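## Task

Take the white radish and the tomato out of the pan and get both completely inside the bag, in the space between its two layers. At the end, every other item, the white ball included, must still be in the pan. The loaded part of the bag must rest on the table. No more than one corner of the bag may lie on an arm's base, no part of the bag may be in the pan, and none of it may hang over the table edge by more than about a finger's width.

## Robot and tools

Robot: two six-joint arms, left_arm and right_arm, each with a parallel gripper. The joint order everywhere is waist, shoulder, elbow, wrist pitch, wrist yaw, wrist roll. Stated joint ranges in rad are: waist -2.618 to 3.054, shoulder 0.000 to 3.142, elbow 0.000 to 3.142, wrist pitch -1.571 to 1.571, wrist yaw -1.571 to 1.571, wrist roll -2.094 to 2.094. A real end stop may sit up to 0.059 rad either side of the stated one.

Frames: the scene frame has its origin at table-top height, midway between the nominal bases. +z points up, +x points out over the table, and left_arm is on the +y side. Image left and right do not match arm names. Calibrated bases: left_arm at (-0.019, +0.343, +0.033) m, quat_wxyz (+1.000, 0, 0, -0.008); right_arm at (-0.046, -0.254, +0.023) m, quat_wxyz (+1.000, 0, 0, +0.016). Up is +z in both base frames. Each arm reports end_effector_position (m) and end_effector_quat_wxyz in its own base frame. That point lies between the finger pads, about 1 cm short of the tips, and may be off by a few cm. The fingers point along gripper +z and close along gripper y. Fixed cameras are in the scene frame.

Row format, shared by execute_actions and move: one flat list of 14 numbers, each in [-1, 1], covering both arms. The order is left_arm's 6 joints, left opening, right_arm's 6 joints, right opening. The joint entries are offsets, not poses. They count from the Joint targets that held when the action or move began, not from the previous row. Scale: 1.0 equals 2.224 rad for waist, shoulder and elbow, and 8.485 rad for the three wrist joints. Sending the same offset again moves the joint further. Opening is absolute: +1 is fully open, -1 is closed. To keep an arm still, send 0 for its joints and repeat its present opening, because 0 is itself an opening command.

execute_actions(actions, cameras): actions is a list of actions. Each action is a table of up to 15 rows, one row per 1/30 s step, and the last row is held until step 15. An empty list only returns the state and images. An action is rejected for both arms if it would push a joint more than 0.059 rad beyond its range. A malformed action, or a first action that fails this check, rejects the whole call. Per step, targets stay within 0.339 rad (big joints) or 2.2 rad (wrists) of the measured angle. Targets placing the gripper over 200 mm from where it is get scaled back.

move(target, speed, blend, opening_speed, blocking, cameras): target is one 14-number row or a list of up to 15 rows. Each row is an offset from the same starting Joint targets. All joints move together, so the gripper traces curves, and nothing is avoided. speed is in rad/s for the joint with farthest to go, 0.01 to 12.57, default 0.5, either one value or one per target. blend is in rad; it rounds the corners at intermediate targets and defaults to 0. opening_speed is the finger rate per second on the -1..1 scale, 0.2 or more; use a low value for squashable items. blocking=false returns after about 0.5 s while the move continues. The result adds a move: line saying done, off_target (at rest more than 0.035 rad off), moving, held or fault, plus limits=held if steps were withheld. Faster moves and targets set deeper past a contact hit and press harder.

wait(seconds, cameras): 0 to 10 s with commands held. stop(cameras): brakes a running move. zoom_image(camera, region): region is [x0, y0, x1, y1] in pixels, at most 504x504, from that camera's latest image. finished_scene(scene): ends the current scene, given by its number, and cannot be undone.

Cameras: cam_head_left, cam_head_right, cam_high, cam_low, cam_left_wrist, cam_right_wrist, all 896x504. For cameras, null or ["all"] gives all of them, [] gives none, and an unknown name voids the call.

Result lines: Joint positions and Joint velocities (rad, rad/s) list each arm's joints, then the finger-pad gap in m (0.094 fully open). "within noise" means the arm is still. Joint targets is the base for the next offsets. Tool commands shows the present openings. grip_measured uses the opening scale and reads a little wide when empty. On a held part it can read about 0.064 narrower than the part, and it gives no sign of touch. "joint sent to its limit" means a joint reached its end. "joint command not followed" means the clearance check altered targets. Joint torques are raw and offset; joints 1 to 3 wrap at ±28 N m. MOTOR HOT appears at 75 °C. At 90 °C the arm folds and stops working, and at 100 °C it drops.

Avoid: dropping things, releasing moving objects, slams and hard pushes, any contact between the arms or one gripper closing on the other, and anything leaving the table. To release, command an opening well above grip_measured. To stop pressing, command targets back past Joint positions. Do not hold loads or keep arms stretched out longer than needed. Loose objects may be nudged now and then.

Each tool is called as name(argument=value, ...), one argument or row to a line, values as JSON.

## Session

execute_actions(
  actions=[],
)

Scene clock: 0.00 s.
left_arm: end_effector_position=(+0.4004, -0.0007, +0.0974) grip_measured=+1.000 end_effector_quat_wxyz=(+0.587, -0.029, +0.806, +0.069) | right_arm: end_effector_position=(+0.3897, -0.0329, +0.0731) grip_measured=+1.000 end_effector_quat_wxyz=(+0.525, +0.060, +0.848, -0.037)
Joint positions: left_arm=[-0.108 1.582 0.391 0.875 -0.249 0.001 0.094] | right_arm=[-0.048 1.537 0.415 0.659 0.083 0.041 0.094]
Joint velocities: within noise
Joint torques (N m): no reading
Heat: left arm: 25 °C; right arm: 28 °C.
Joint targets: left_arm=[-0.108 1.579 0.395 0.869 -0.249 0.001] | right_arm=[-0.048 1.527 0.425 0.672 0.084 0.041]
Tool commands: left_gripper/opening=+1.0 right_gripper/opening=+1.0

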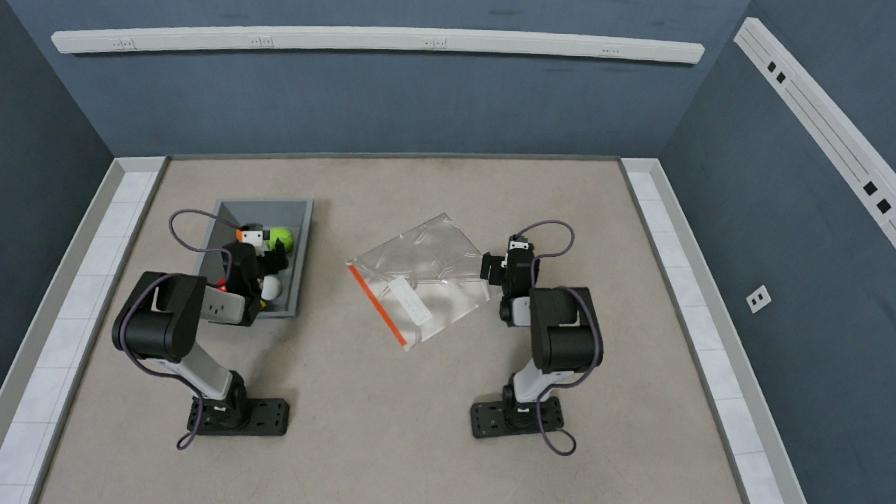

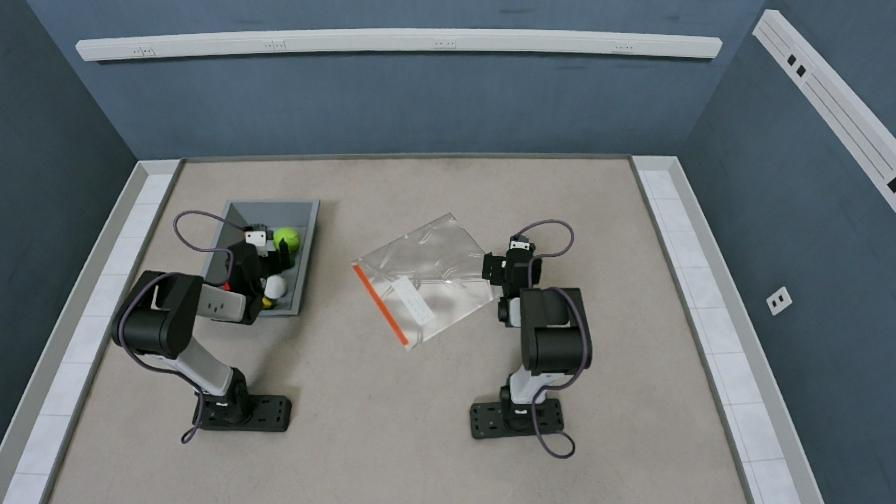

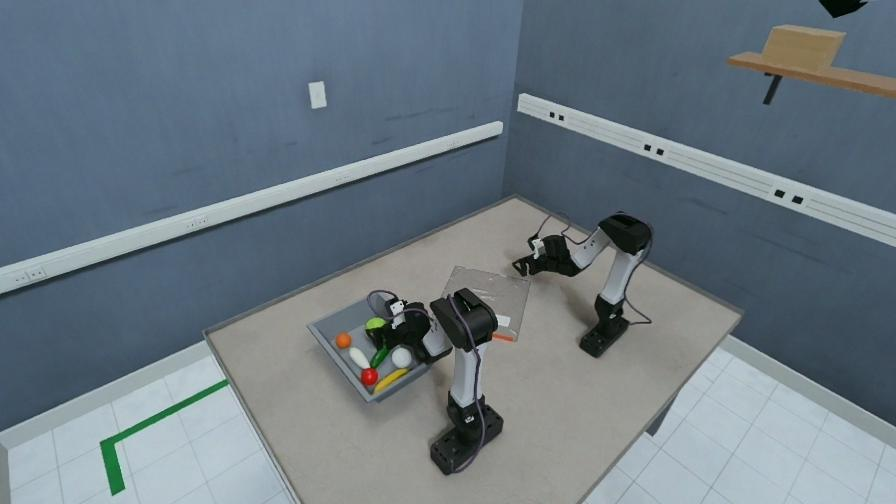

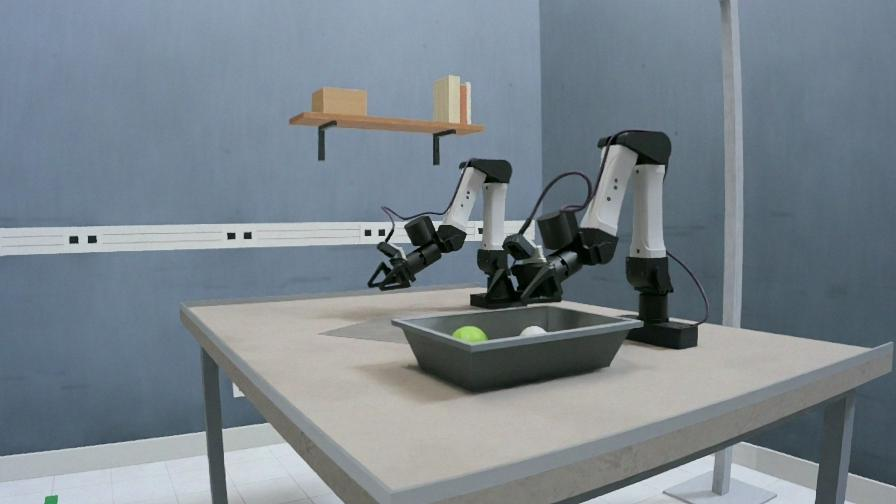

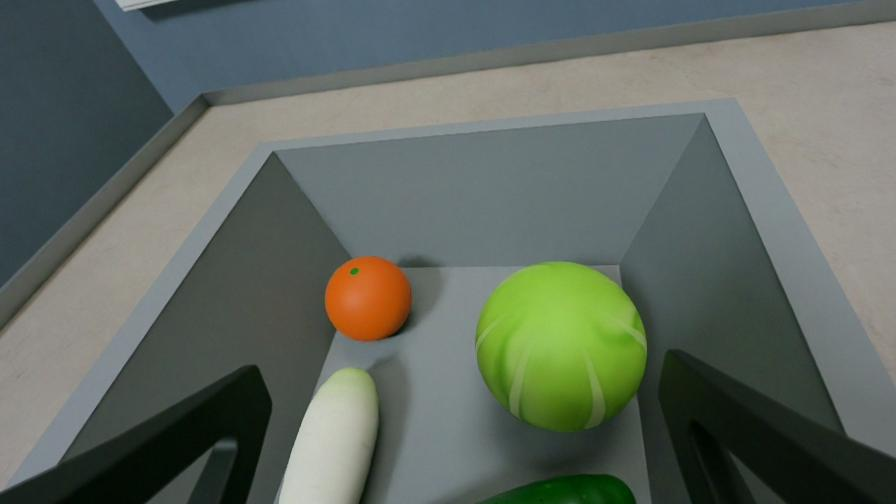

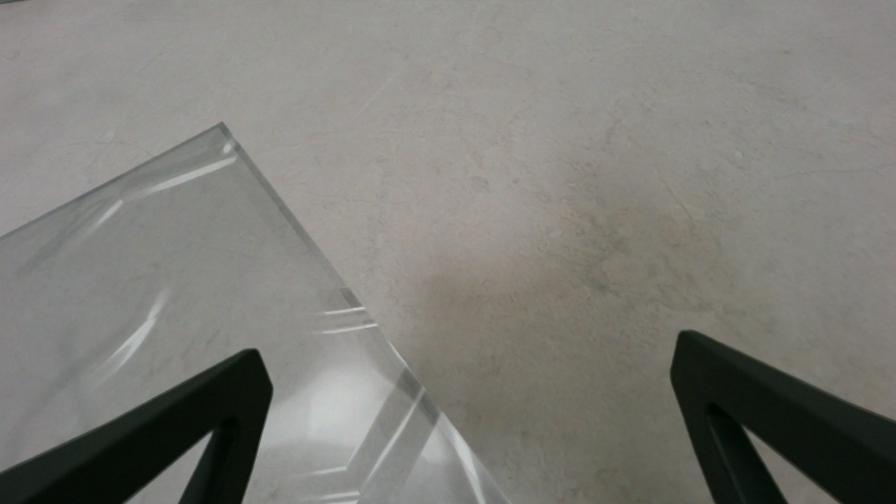

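zoom_image(
  camera="cam_head_left",
  region=[330, 200, 510, 360],
)

zoom_image(
  camera="cam_high",
  region=[290, 240, 560, 420],
)

zoom_image(
  camera="cam_head_right",
  region=[340, 210, 500, 360],
)

zoom_image(
  camera="cam_head_right",
  region=[190, 190, 330, 330],
)

Scaled by 2.800 from the camera's 896x504 image, which has a finer 1280x720 frame.

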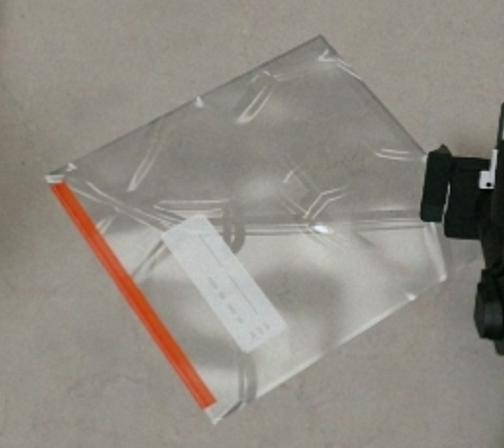

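Scaled by 1.867 from the camera's 896x504 image, which has a finer 1280x720 frame.

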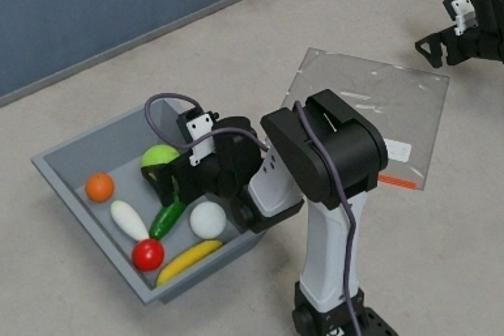

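Scaled by 3.150 from the camera's 896x504 image, which has a finer 1280x720 frame.

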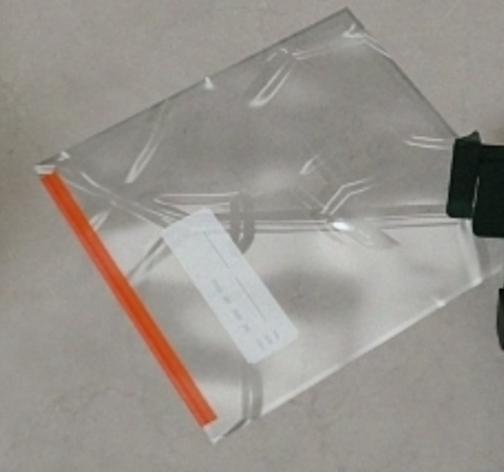

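Scaled by 3.600 from the camera's 896x504 image, which has a finer 1280x720 frame.

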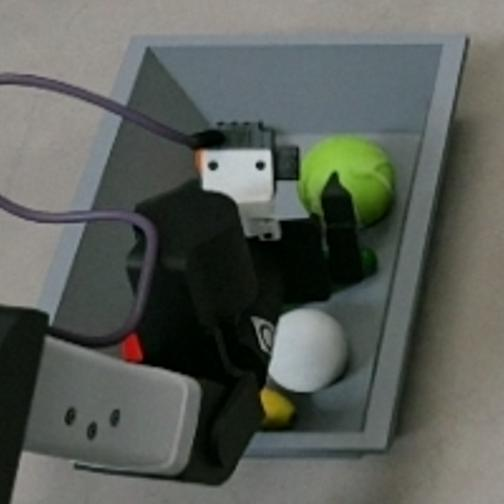

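move(
  target=[
    [0,0,0.17,-0.02,0.029,0,1,0,0,0.15,0,0,0,1],
    [-0.365,-0.353,0.207,-0.204,0.029,0,1,0,-0.25,0.2,0,0,0,1],
  ],
  speed=0.8,
  blend=0.1,
)

Scene clock: 5.83 s.
left_arm: end_effector_position=(+0.1535, -0.1945, +0.1934) grip_measured=+1.000 end_effector_quat_wxyz=(+0.337, +0.407, +0.834, -0.158) | right_arm: end_effector_position=(+0.3349, -0.0303, +0.4821) grip_measured=+1.000 end_effector_quat_wxyz=(+0.866, +0.058, +0.496, -0.024)
Joint positions: left_arm=[-0.913 0.796 0.834 -0.846 -0.015 0.001 0.094] | right_arm=[-0.048 0.98 0.843 0.664 0.083 0.041 0.094]
Joint velocities: within noise
Joint torques (N m): left_arm=[-0.28 -0.8 10.22 1.79 0.12 -0.05] | right_arm=[0.03 -2.92 9.68 1.52 -0.05 0.04]
Heat: left arm: 27 °C; right arm: 28 °C.
Joint targets: left_arm=[-0.920 0.794 0.856 -0.862 -0.003 0.001] | right_arm=[-0.048 0.971 0.870 0.672 0.084 0.041]
move: done

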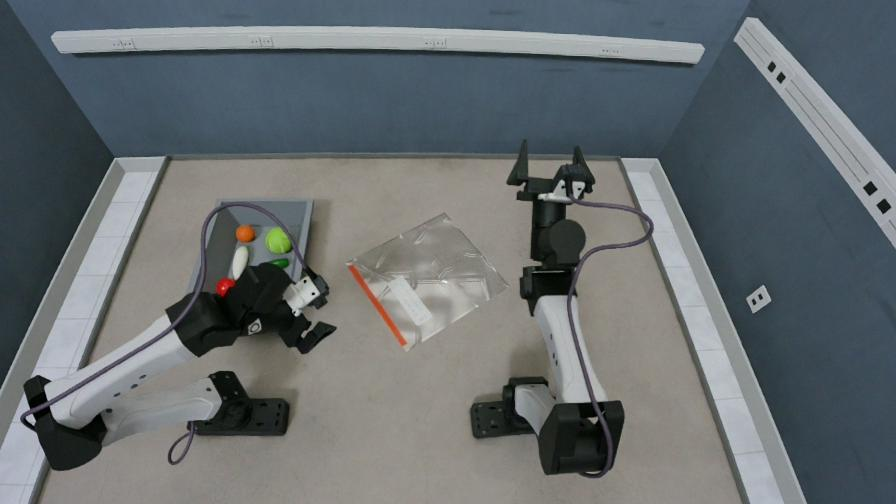

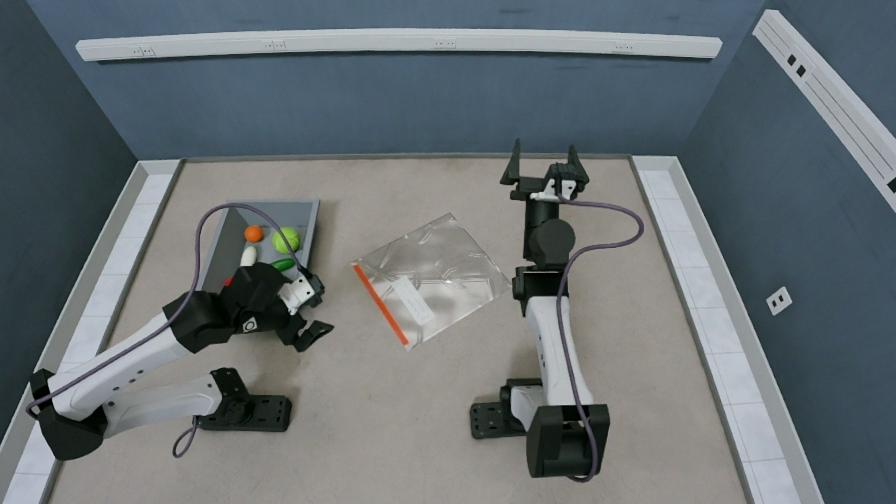

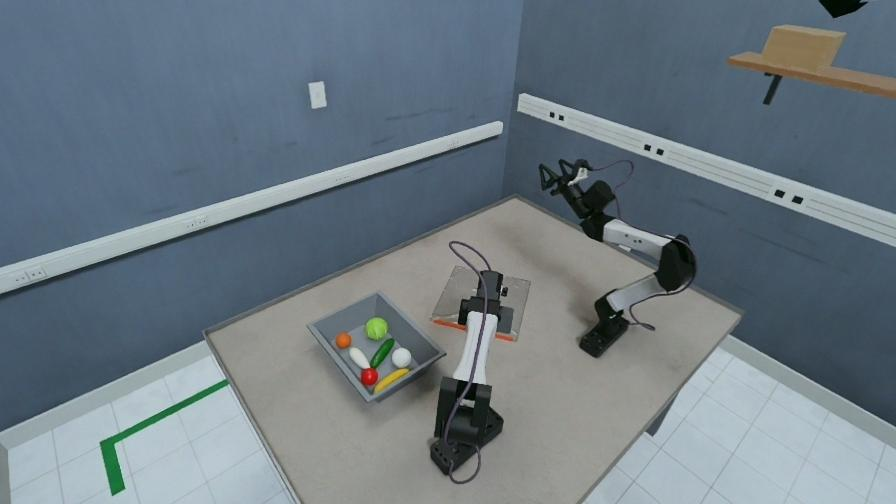

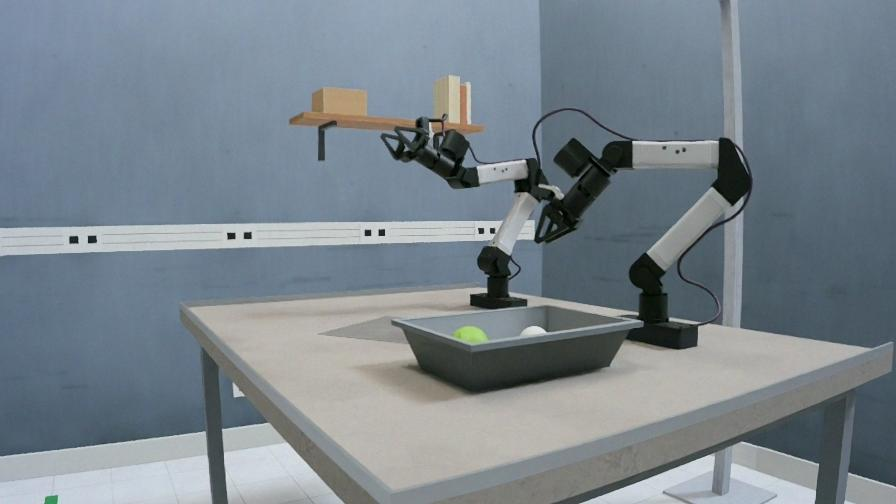

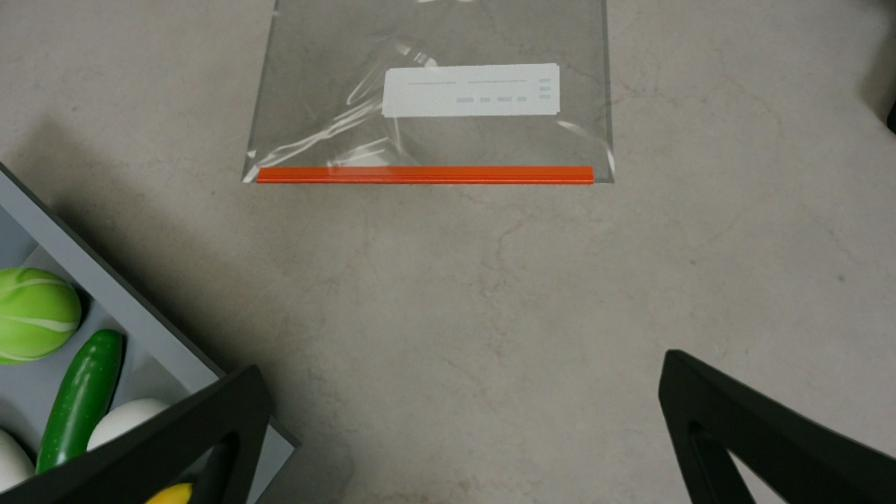

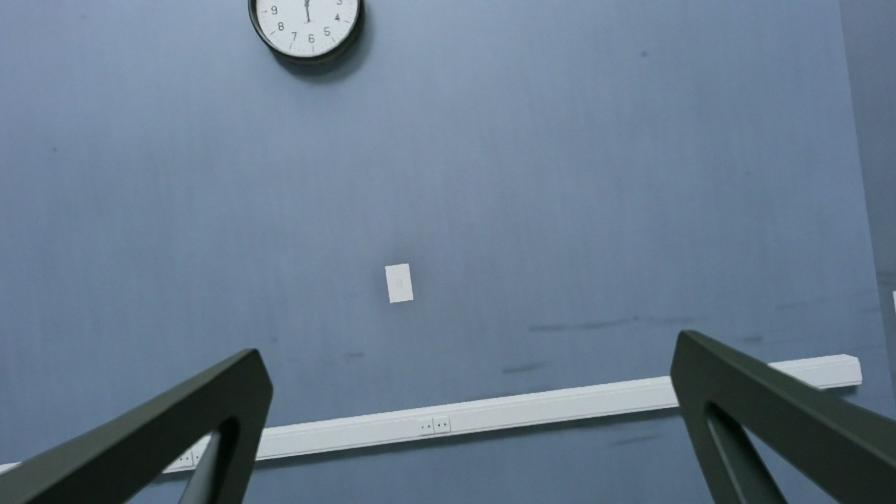

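zoom_image(
  camera="cam_left_wrist",
  region=[230, 60, 630, 200],
)

Scaled by 1.260 from the camera's 896x504 image, which has a finer 1280x720 frame.

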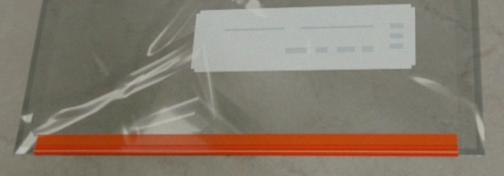

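move(
  target=[-0.0,-0.08,0.0,0,0,0,1,0.375,0.428,0.437,-0.246,-0.01,-0.005,1],
  speed=0.8,
)

Scene clock: 10.47 s.
left_arm: end_effector_position=(+0.1428, -0.1807, +0.2314) grip_measured=+1.000 end_effector_quat_wxyz=(+0.408, +0.391, +0.803, -0.192) | right_arm: end_effector_position=(+0.2649, +0.2634, +0.1531) grip_measured=+1.000 end_effector_quat_wxyz=(+0.031, -0.380, +0.924, +0.009)
Joint positions: left_arm=[-0.913 0.622 0.834 -0.847 -0.015 0.001 0.094] | right_arm=[0.786 1.911 1.815 -1.41 0.007 0.005 0.094]
Joint velocities: within noise
Joint torques (N m): left_arm=[-0.31 0.12 9.99 2.02 0.11 -0.05] | right_arm=[0.05 -7.86 8.73 0.32 -0.09 -0.02]
Heat: left arm: 28 °C; right arm: 29 °C.
Joint targets: left_arm=[-0.920 0.616 0.856 -0.862 -0.003 0.001] | right_arm=[0.786 1.923 1.842 -1.415 -0.001 -0.002]
move: done

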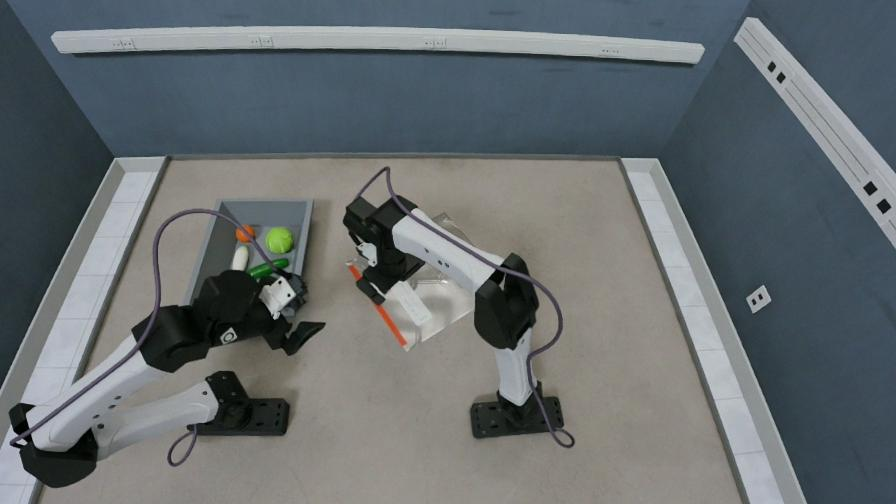

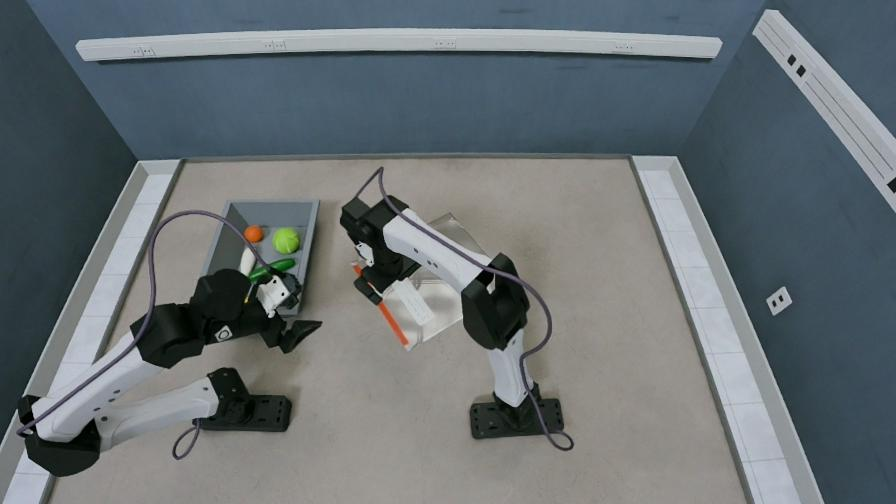

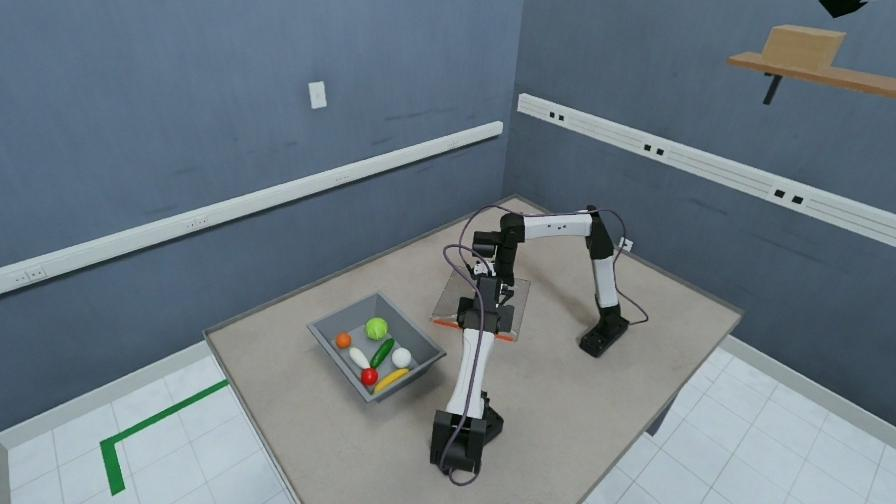

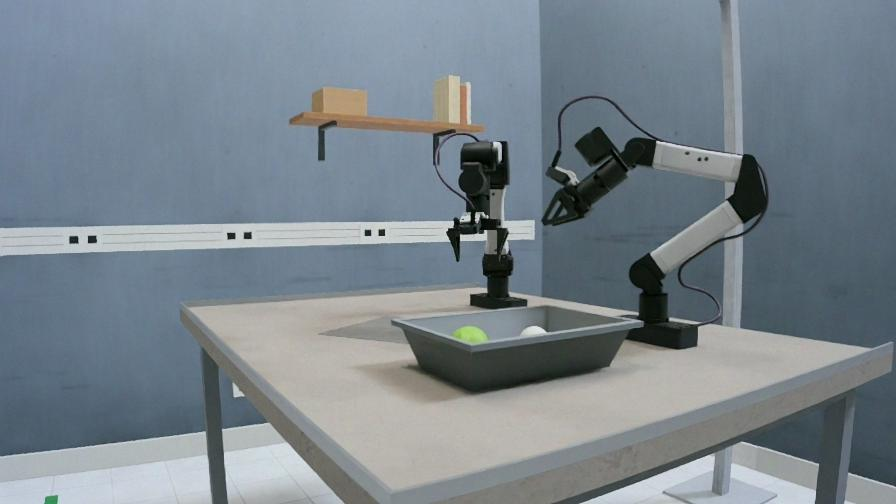

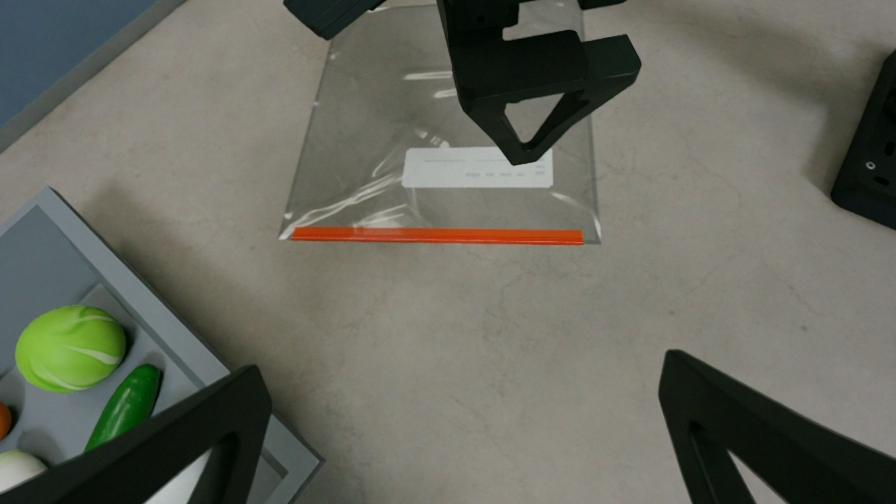

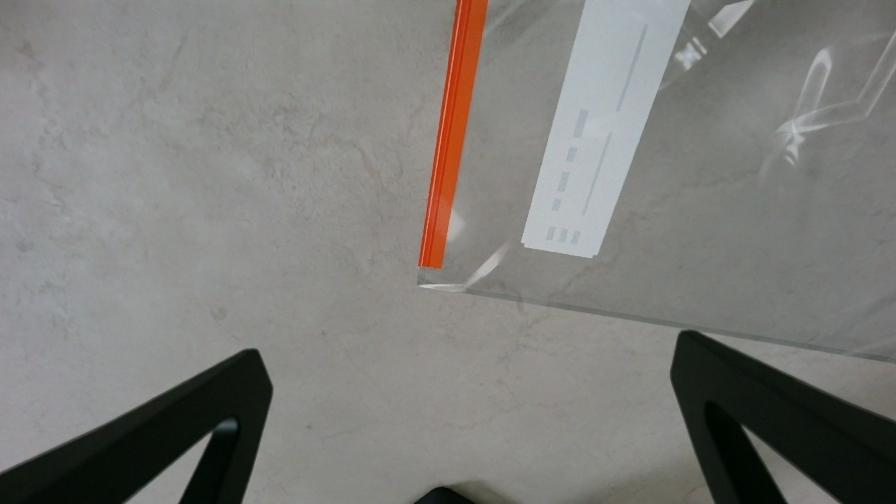

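move(
  target=[0,0,0,0,0,0,1,0,-0.0045,-0.1133,0.028,0,0,1],
  cameras=["cam_right_wrist","cam_left_wrist"],
)

Scene clock: 13.63 s.
left_arm: end_effector_position=(+0.1428, -0.1807, +0.2314) grip_measured=+1.000 end_effector_quat_wxyz=(+0.408, +0.391, +0.803, -0.192) | right_arm: end_effector_position=(+0.2659, +0.2643, +0.0972) grip_measured=+1.000 end_effector_quat_wxyz=(+0.030, -0.380, +0.924, +0.009)
Joint positions: left_arm=[-0.913 0.622 0.834 -0.847 -0.015 0.001 0.094] | right_arm=[0.786 1.911 1.593 -1.19 0.007 0.005 0.094]
Joint velocities: within noise
Joint torques (N m): left_arm=[-0.29 0.12 9.96 2 0.12 -0.05] | right_arm=[0.09 -8.8 5.93 0.51 -0.1 -0.02]
Heat: left arm: 29 °C; right arm: 29 °C.
Joint targets: left_arm=[-0.920 0.616 0.856 -0.862 -0.003 0.001] | right_arm=[0.786 1.913 1.590 -1.177 -0.001 -0.001]
move: done
Images, in order (width x height): cam_left_wrist 896x504, cam_right_wrist 896x504.

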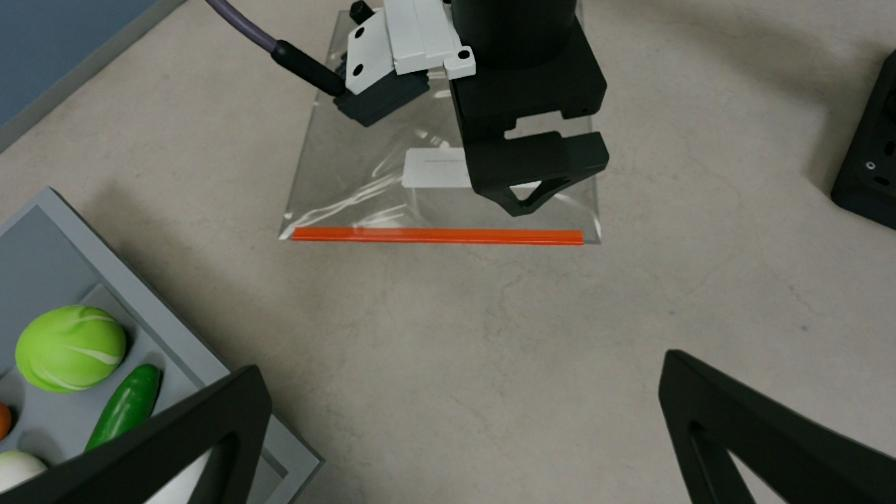

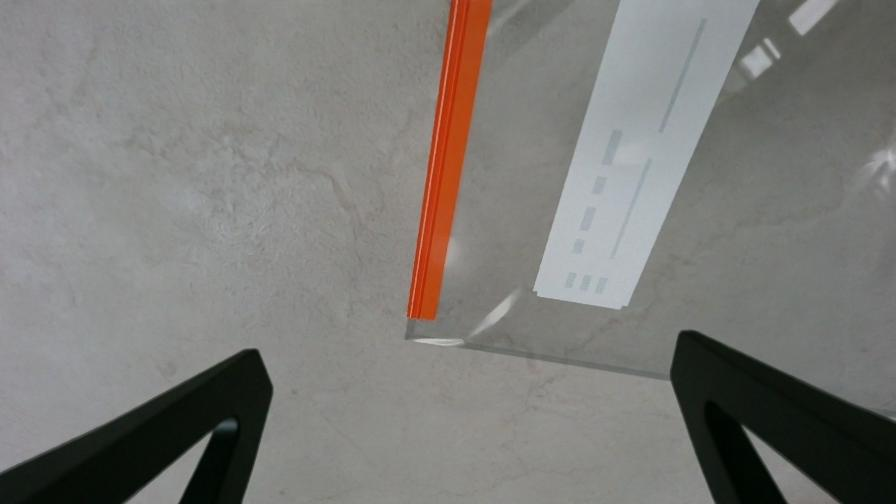

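move(
  target=[0,0,0,0,0,0,1,-0.032,0.1138,0.1138,0,0,0,-0.36],
)

zoom_image(
  camera="cam_right_wrist",
  region=[200, 150, 700, 504],
)

Scene clock: 16.17 s.
left_arm: end_effector_position=(+0.1428, -0.1807, +0.2314) grip_measured=+1.000 end_effector_quat_wxyz=(+0.408, +0.391, +0.803, -0.192) | right_arm: end_effector_position=(+0.3240, +0.2815, +0.0639) grip_measured=-0.359 end_effector_quat_wxyz=(+0.026, -0.349, +0.937, +0.006)
Joint positions: left_arm=[-0.913 0.622 0.834 -0.847 -0.015 0.001 0.094] | right_arm=[0.718 2.153 1.816 -1.181 0.006 0.005 0.03]
Joint velocities: within noise
Joint torques (N m): left_arm=[-0.28 0.12 9.98 2.01 0.12 -0.05] | right_arm=[-0.32 -9.73 8.75 0.4 -0.11 -0.01]
Heat: left arm: 29 °C; right arm: 30 °C.
Joint targets: left_arm=[-0.920 0.616 0.856 -0.862 -0.003 0.001] | right_arm=[0.715 2.166 1.843 -1.177 -0.001 -0.001]
move: done

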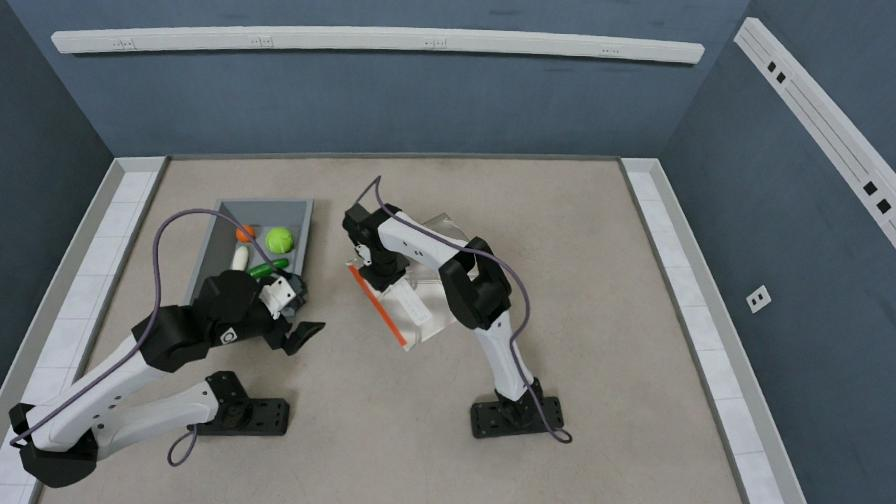

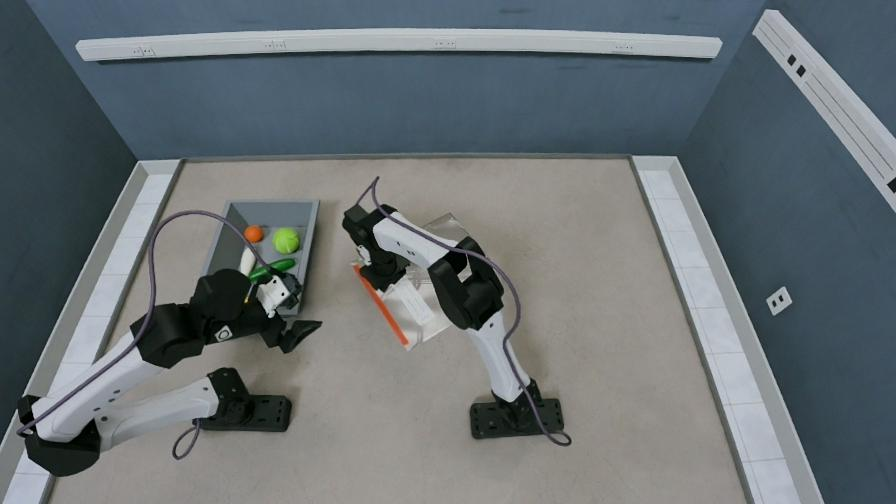

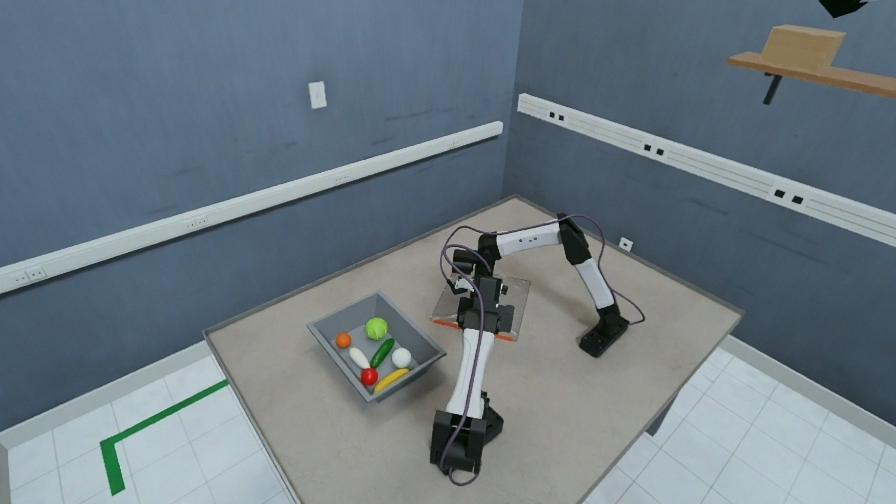

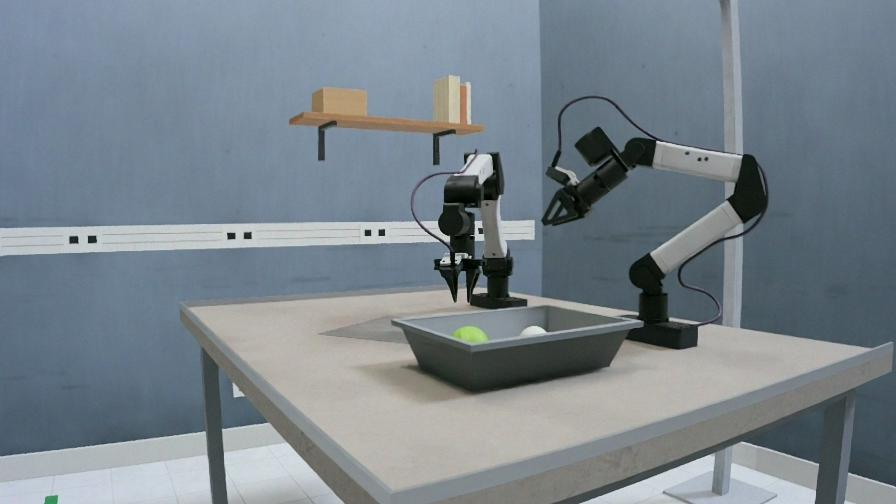

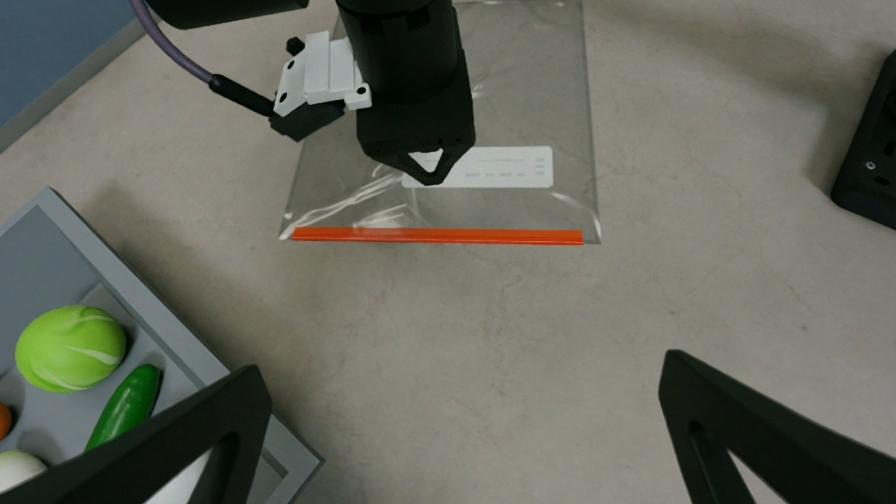

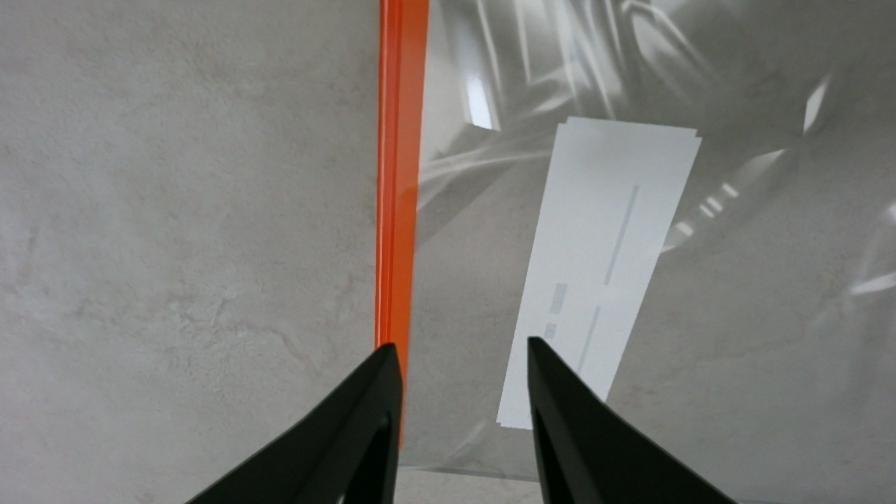

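Scaled by 1.008 from the camera's 896x504 image, which has a finer 1280x720 frame.

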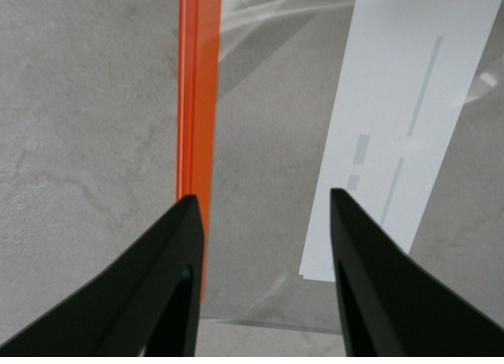

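move(
  target=[0,0,0,0,0,0,1,-0.004,0.0207,-0.0755,0.0252,0,0,-0.36],
  speed=0.2,
  cameras=["cam_right_wrist","cam_low"],
)

zoom_image(
  camera="cam_low",
  region=[300, 220, 560, 360],
)

Scene clock: 18.63 s.
left_arm: end_effector_position=(+0.1428, -0.1807, +0.2314) grip_measured=+1.000 end_effector_quat_wxyz=(+0.408, +0.391, +0.803, -0.192) | right_arm: end_effector_position=(+0.3303, +0.2843, +0.0127) grip_measured=-0.359 end_effector_quat_wxyz=(+0.036, -0.346, +0.937, +0.010)
Joint positions: left_arm=[-0.913 0.622 0.834 -0.847 -0.015 0.001 0.094] | right_arm=[0.713 2.197 1.678 -0.976 0.006 0.005 0.03]
Joint velocities: within noise
Joint torques (N m): left_arm=[-0.29 0.13 9.98 2.01 0.11 -0.06] | right_arm=[-0.47 -9.76 5.7 0.55 -0.09 -0.02]
Heat: left arm: 30 °C; right arm: 31 °C.
Joint targets: left_arm=[-0.920 0.616 0.856 -0.862 -0.003 0.001] | right_arm=[0.707 2.212 1.675 -0.964 -0.001 -0.001]
move: done
Images, in order (width x height): cam_low 896x504, cam_right_wrist 896x504.

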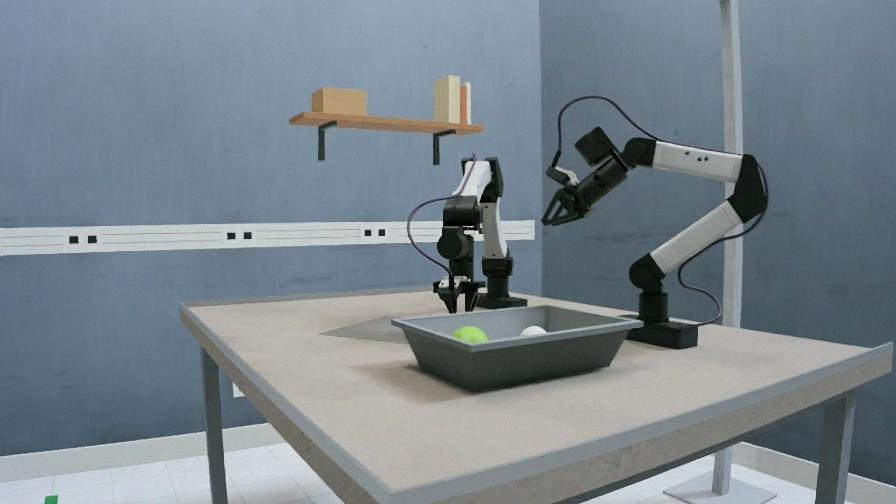

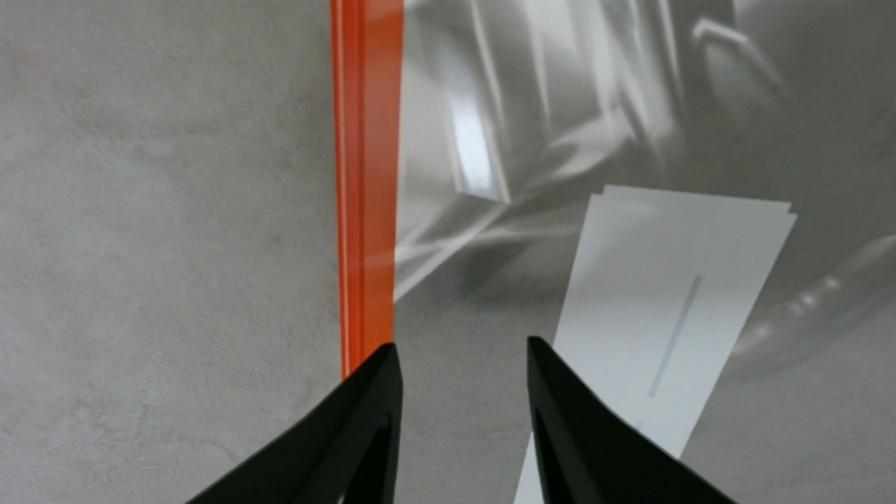

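Scaled by 1.938 from the camera's 896x504 image, which has a finer 1280x720 frame.

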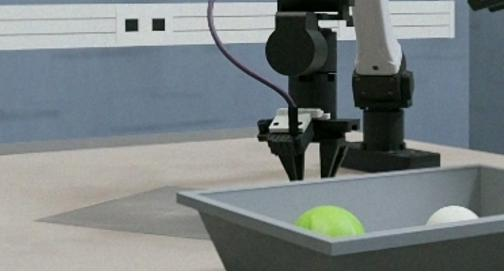

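move(
  target=[0,0,0,0,0,0,1,-0.008,0.0028,-0.0105,0.0035,0,0,-0.36],
  speed=0.1,
  cameras=["cam_right_wrist"],
)

Scene clock: 19.83 s.
left_arm: end_effector_position=(+0.1428, -0.1807, +0.2314) grip_measured=+1.000 end_effector_quat_wxyz=(+0.408, +0.391, +0.803, -0.192) | right_arm: end_effector_position=(+0.3361, +0.2779, +0.0075) grip_measured=-0.359 end_effector_quat_wxyz=(+0.040, -0.337, +0.941, +0.011)
Joint positions: left_arm=[-0.913 0.622 0.834 -0.847 -0.015 0.001 0.094] | right_arm=[0.693 2.197 1.656 -0.947 0.006 0.005 0.03]
Joint velocities: within noise
Joint torques (N m): left_arm=[-0.29 0.12 9.95 2.02 0.11 -0.05] | right_arm=[-0.46 -9.21 5.53 0.54 -0.09 -0.02]
Heat: left arm: 30 °C; right arm: 31 °C.
Joint targets: left_arm=[-0.920 0.616 0.856 -0.862 -0.003 0.001] | right_arm=[0.688 2.218 1.652 -0.934 -0.001 -0.001]
move: done
Images, in order (width x height): cam_right_wrist 896x504.

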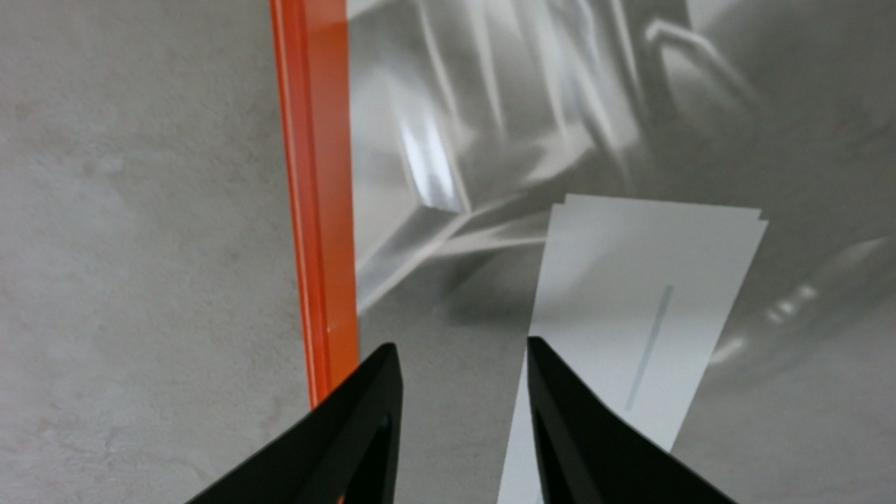

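move(
  target=[0,0,0,0,0,0,1,0,0.0022,-0.008,0.0025,0,0,-0.36],
  speed=0.1,
  cameras=["cam_right_wrist"],
)

move(
  target=[0,0,0,0,0,0,1,0,0,0,0,0,0,-1],
  opening_speed=0.3,
  cameras=["cam_right_wrist"],
)

Scene clock: 21.00 s.
left_arm: end_effector_position=(+0.1428, -0.1807, +0.2314) grip_measured=+1.000 end_effector_quat_wxyz=(+0.408, +0.391, +0.803, -0.192) | right_arm: end_effector_position=(+0.3348, +0.2768, -0.0005) grip_measured=-0.359 end_effector_quat_wxyz=(+0.037, -0.337, +0.941, +0.010)
Joint positions: left_arm=[-0.913 0.622 0.834 -0.847 -0.015 0.001 0.094] | right_arm=[0.693 2.207 1.638 -0.926 0.006 0.005 0.03]
Joint velocities: within noise
Joint torques (N m): left_arm=[-0.28 0.1 9.95 2.01 0.11 -0.06] | right_arm=[-0.46 -9.58 5.5 0.55 -0.09 -0.02]
Heat: left arm: 30 °C; right arm: 32 °C.
Joint targets: left_arm=[-0.920 0.616 0.856 -0.862 -0.003 0.001] | right_arm=[0.688 2.223 1.634 -0.913 -0.001 -0.001]
move: done
Images, in order (width x height): cam_right_wrist 896x504.

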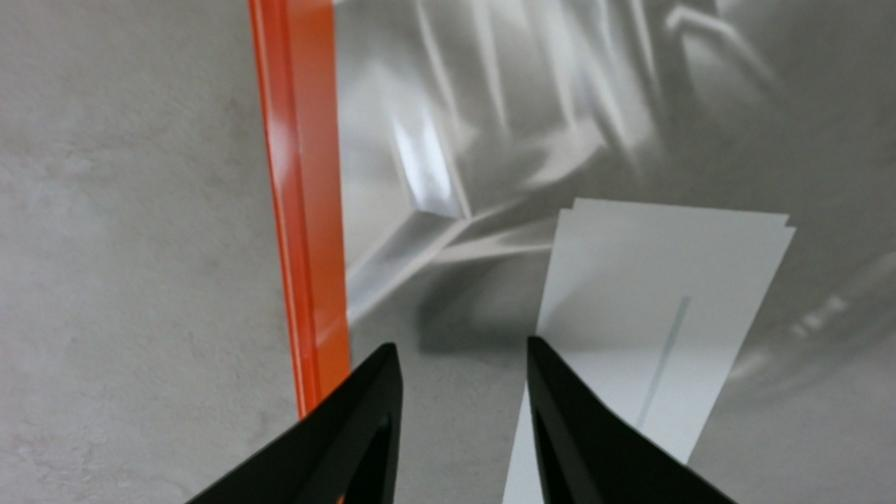

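Scene clock: 23.33 s.
left_arm: end_effector_position=(+0.1428, -0.1807, +0.2314) grip_measured=+1.000 end_effector_quat_wxyz=(+0.408, +0.391, +0.803, -0.192) | right_arm: end_effector_position=(+0.3350, +0.2770, -0.0005) grip_measured=-0.991 end_effector_quat_wxyz=(+0.038, -0.337, +0.941, +0.011)
Joint positions: left_arm=[-0.913 0.622 0.834 -0.847 -0.015 0.001 0.094] | right_arm=[0.693 2.207 1.638 -0.924 0.006 0.005 0]
Joint velocities: within noise
Joint torques (N m): left_arm=[-0.29 0.1 9.98 2.01 0.12 -0.06] | right_arm=[-0.44 -9.57 5.52 0.55 -0.09 -0.02]
Heat: left arm: 30 °C; right arm: 32 °C.
Joint targets: left_arm=[-0.920 0.616 0.856 -0.862 -0.003 0.001] | right_arm=[0.688 2.223 1.634 -0.913 -0.001 -0.001]
move: done
Images, in order (width x height): cam_right_wrist 896x504.

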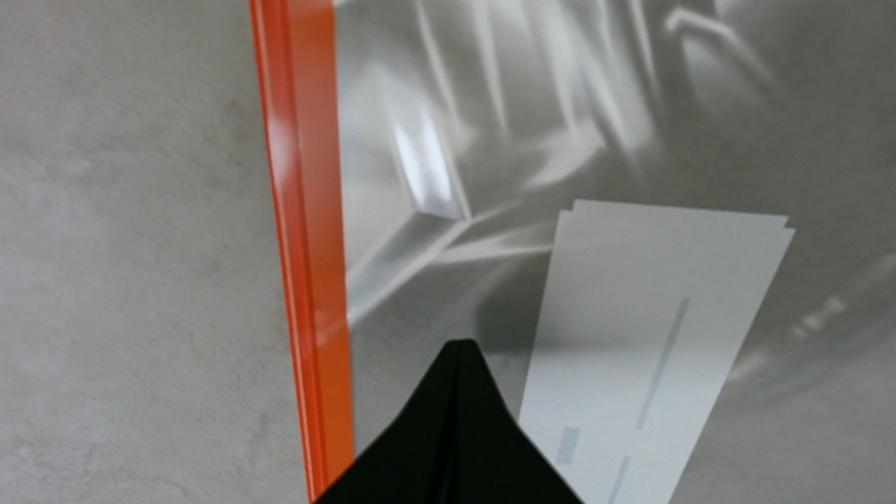

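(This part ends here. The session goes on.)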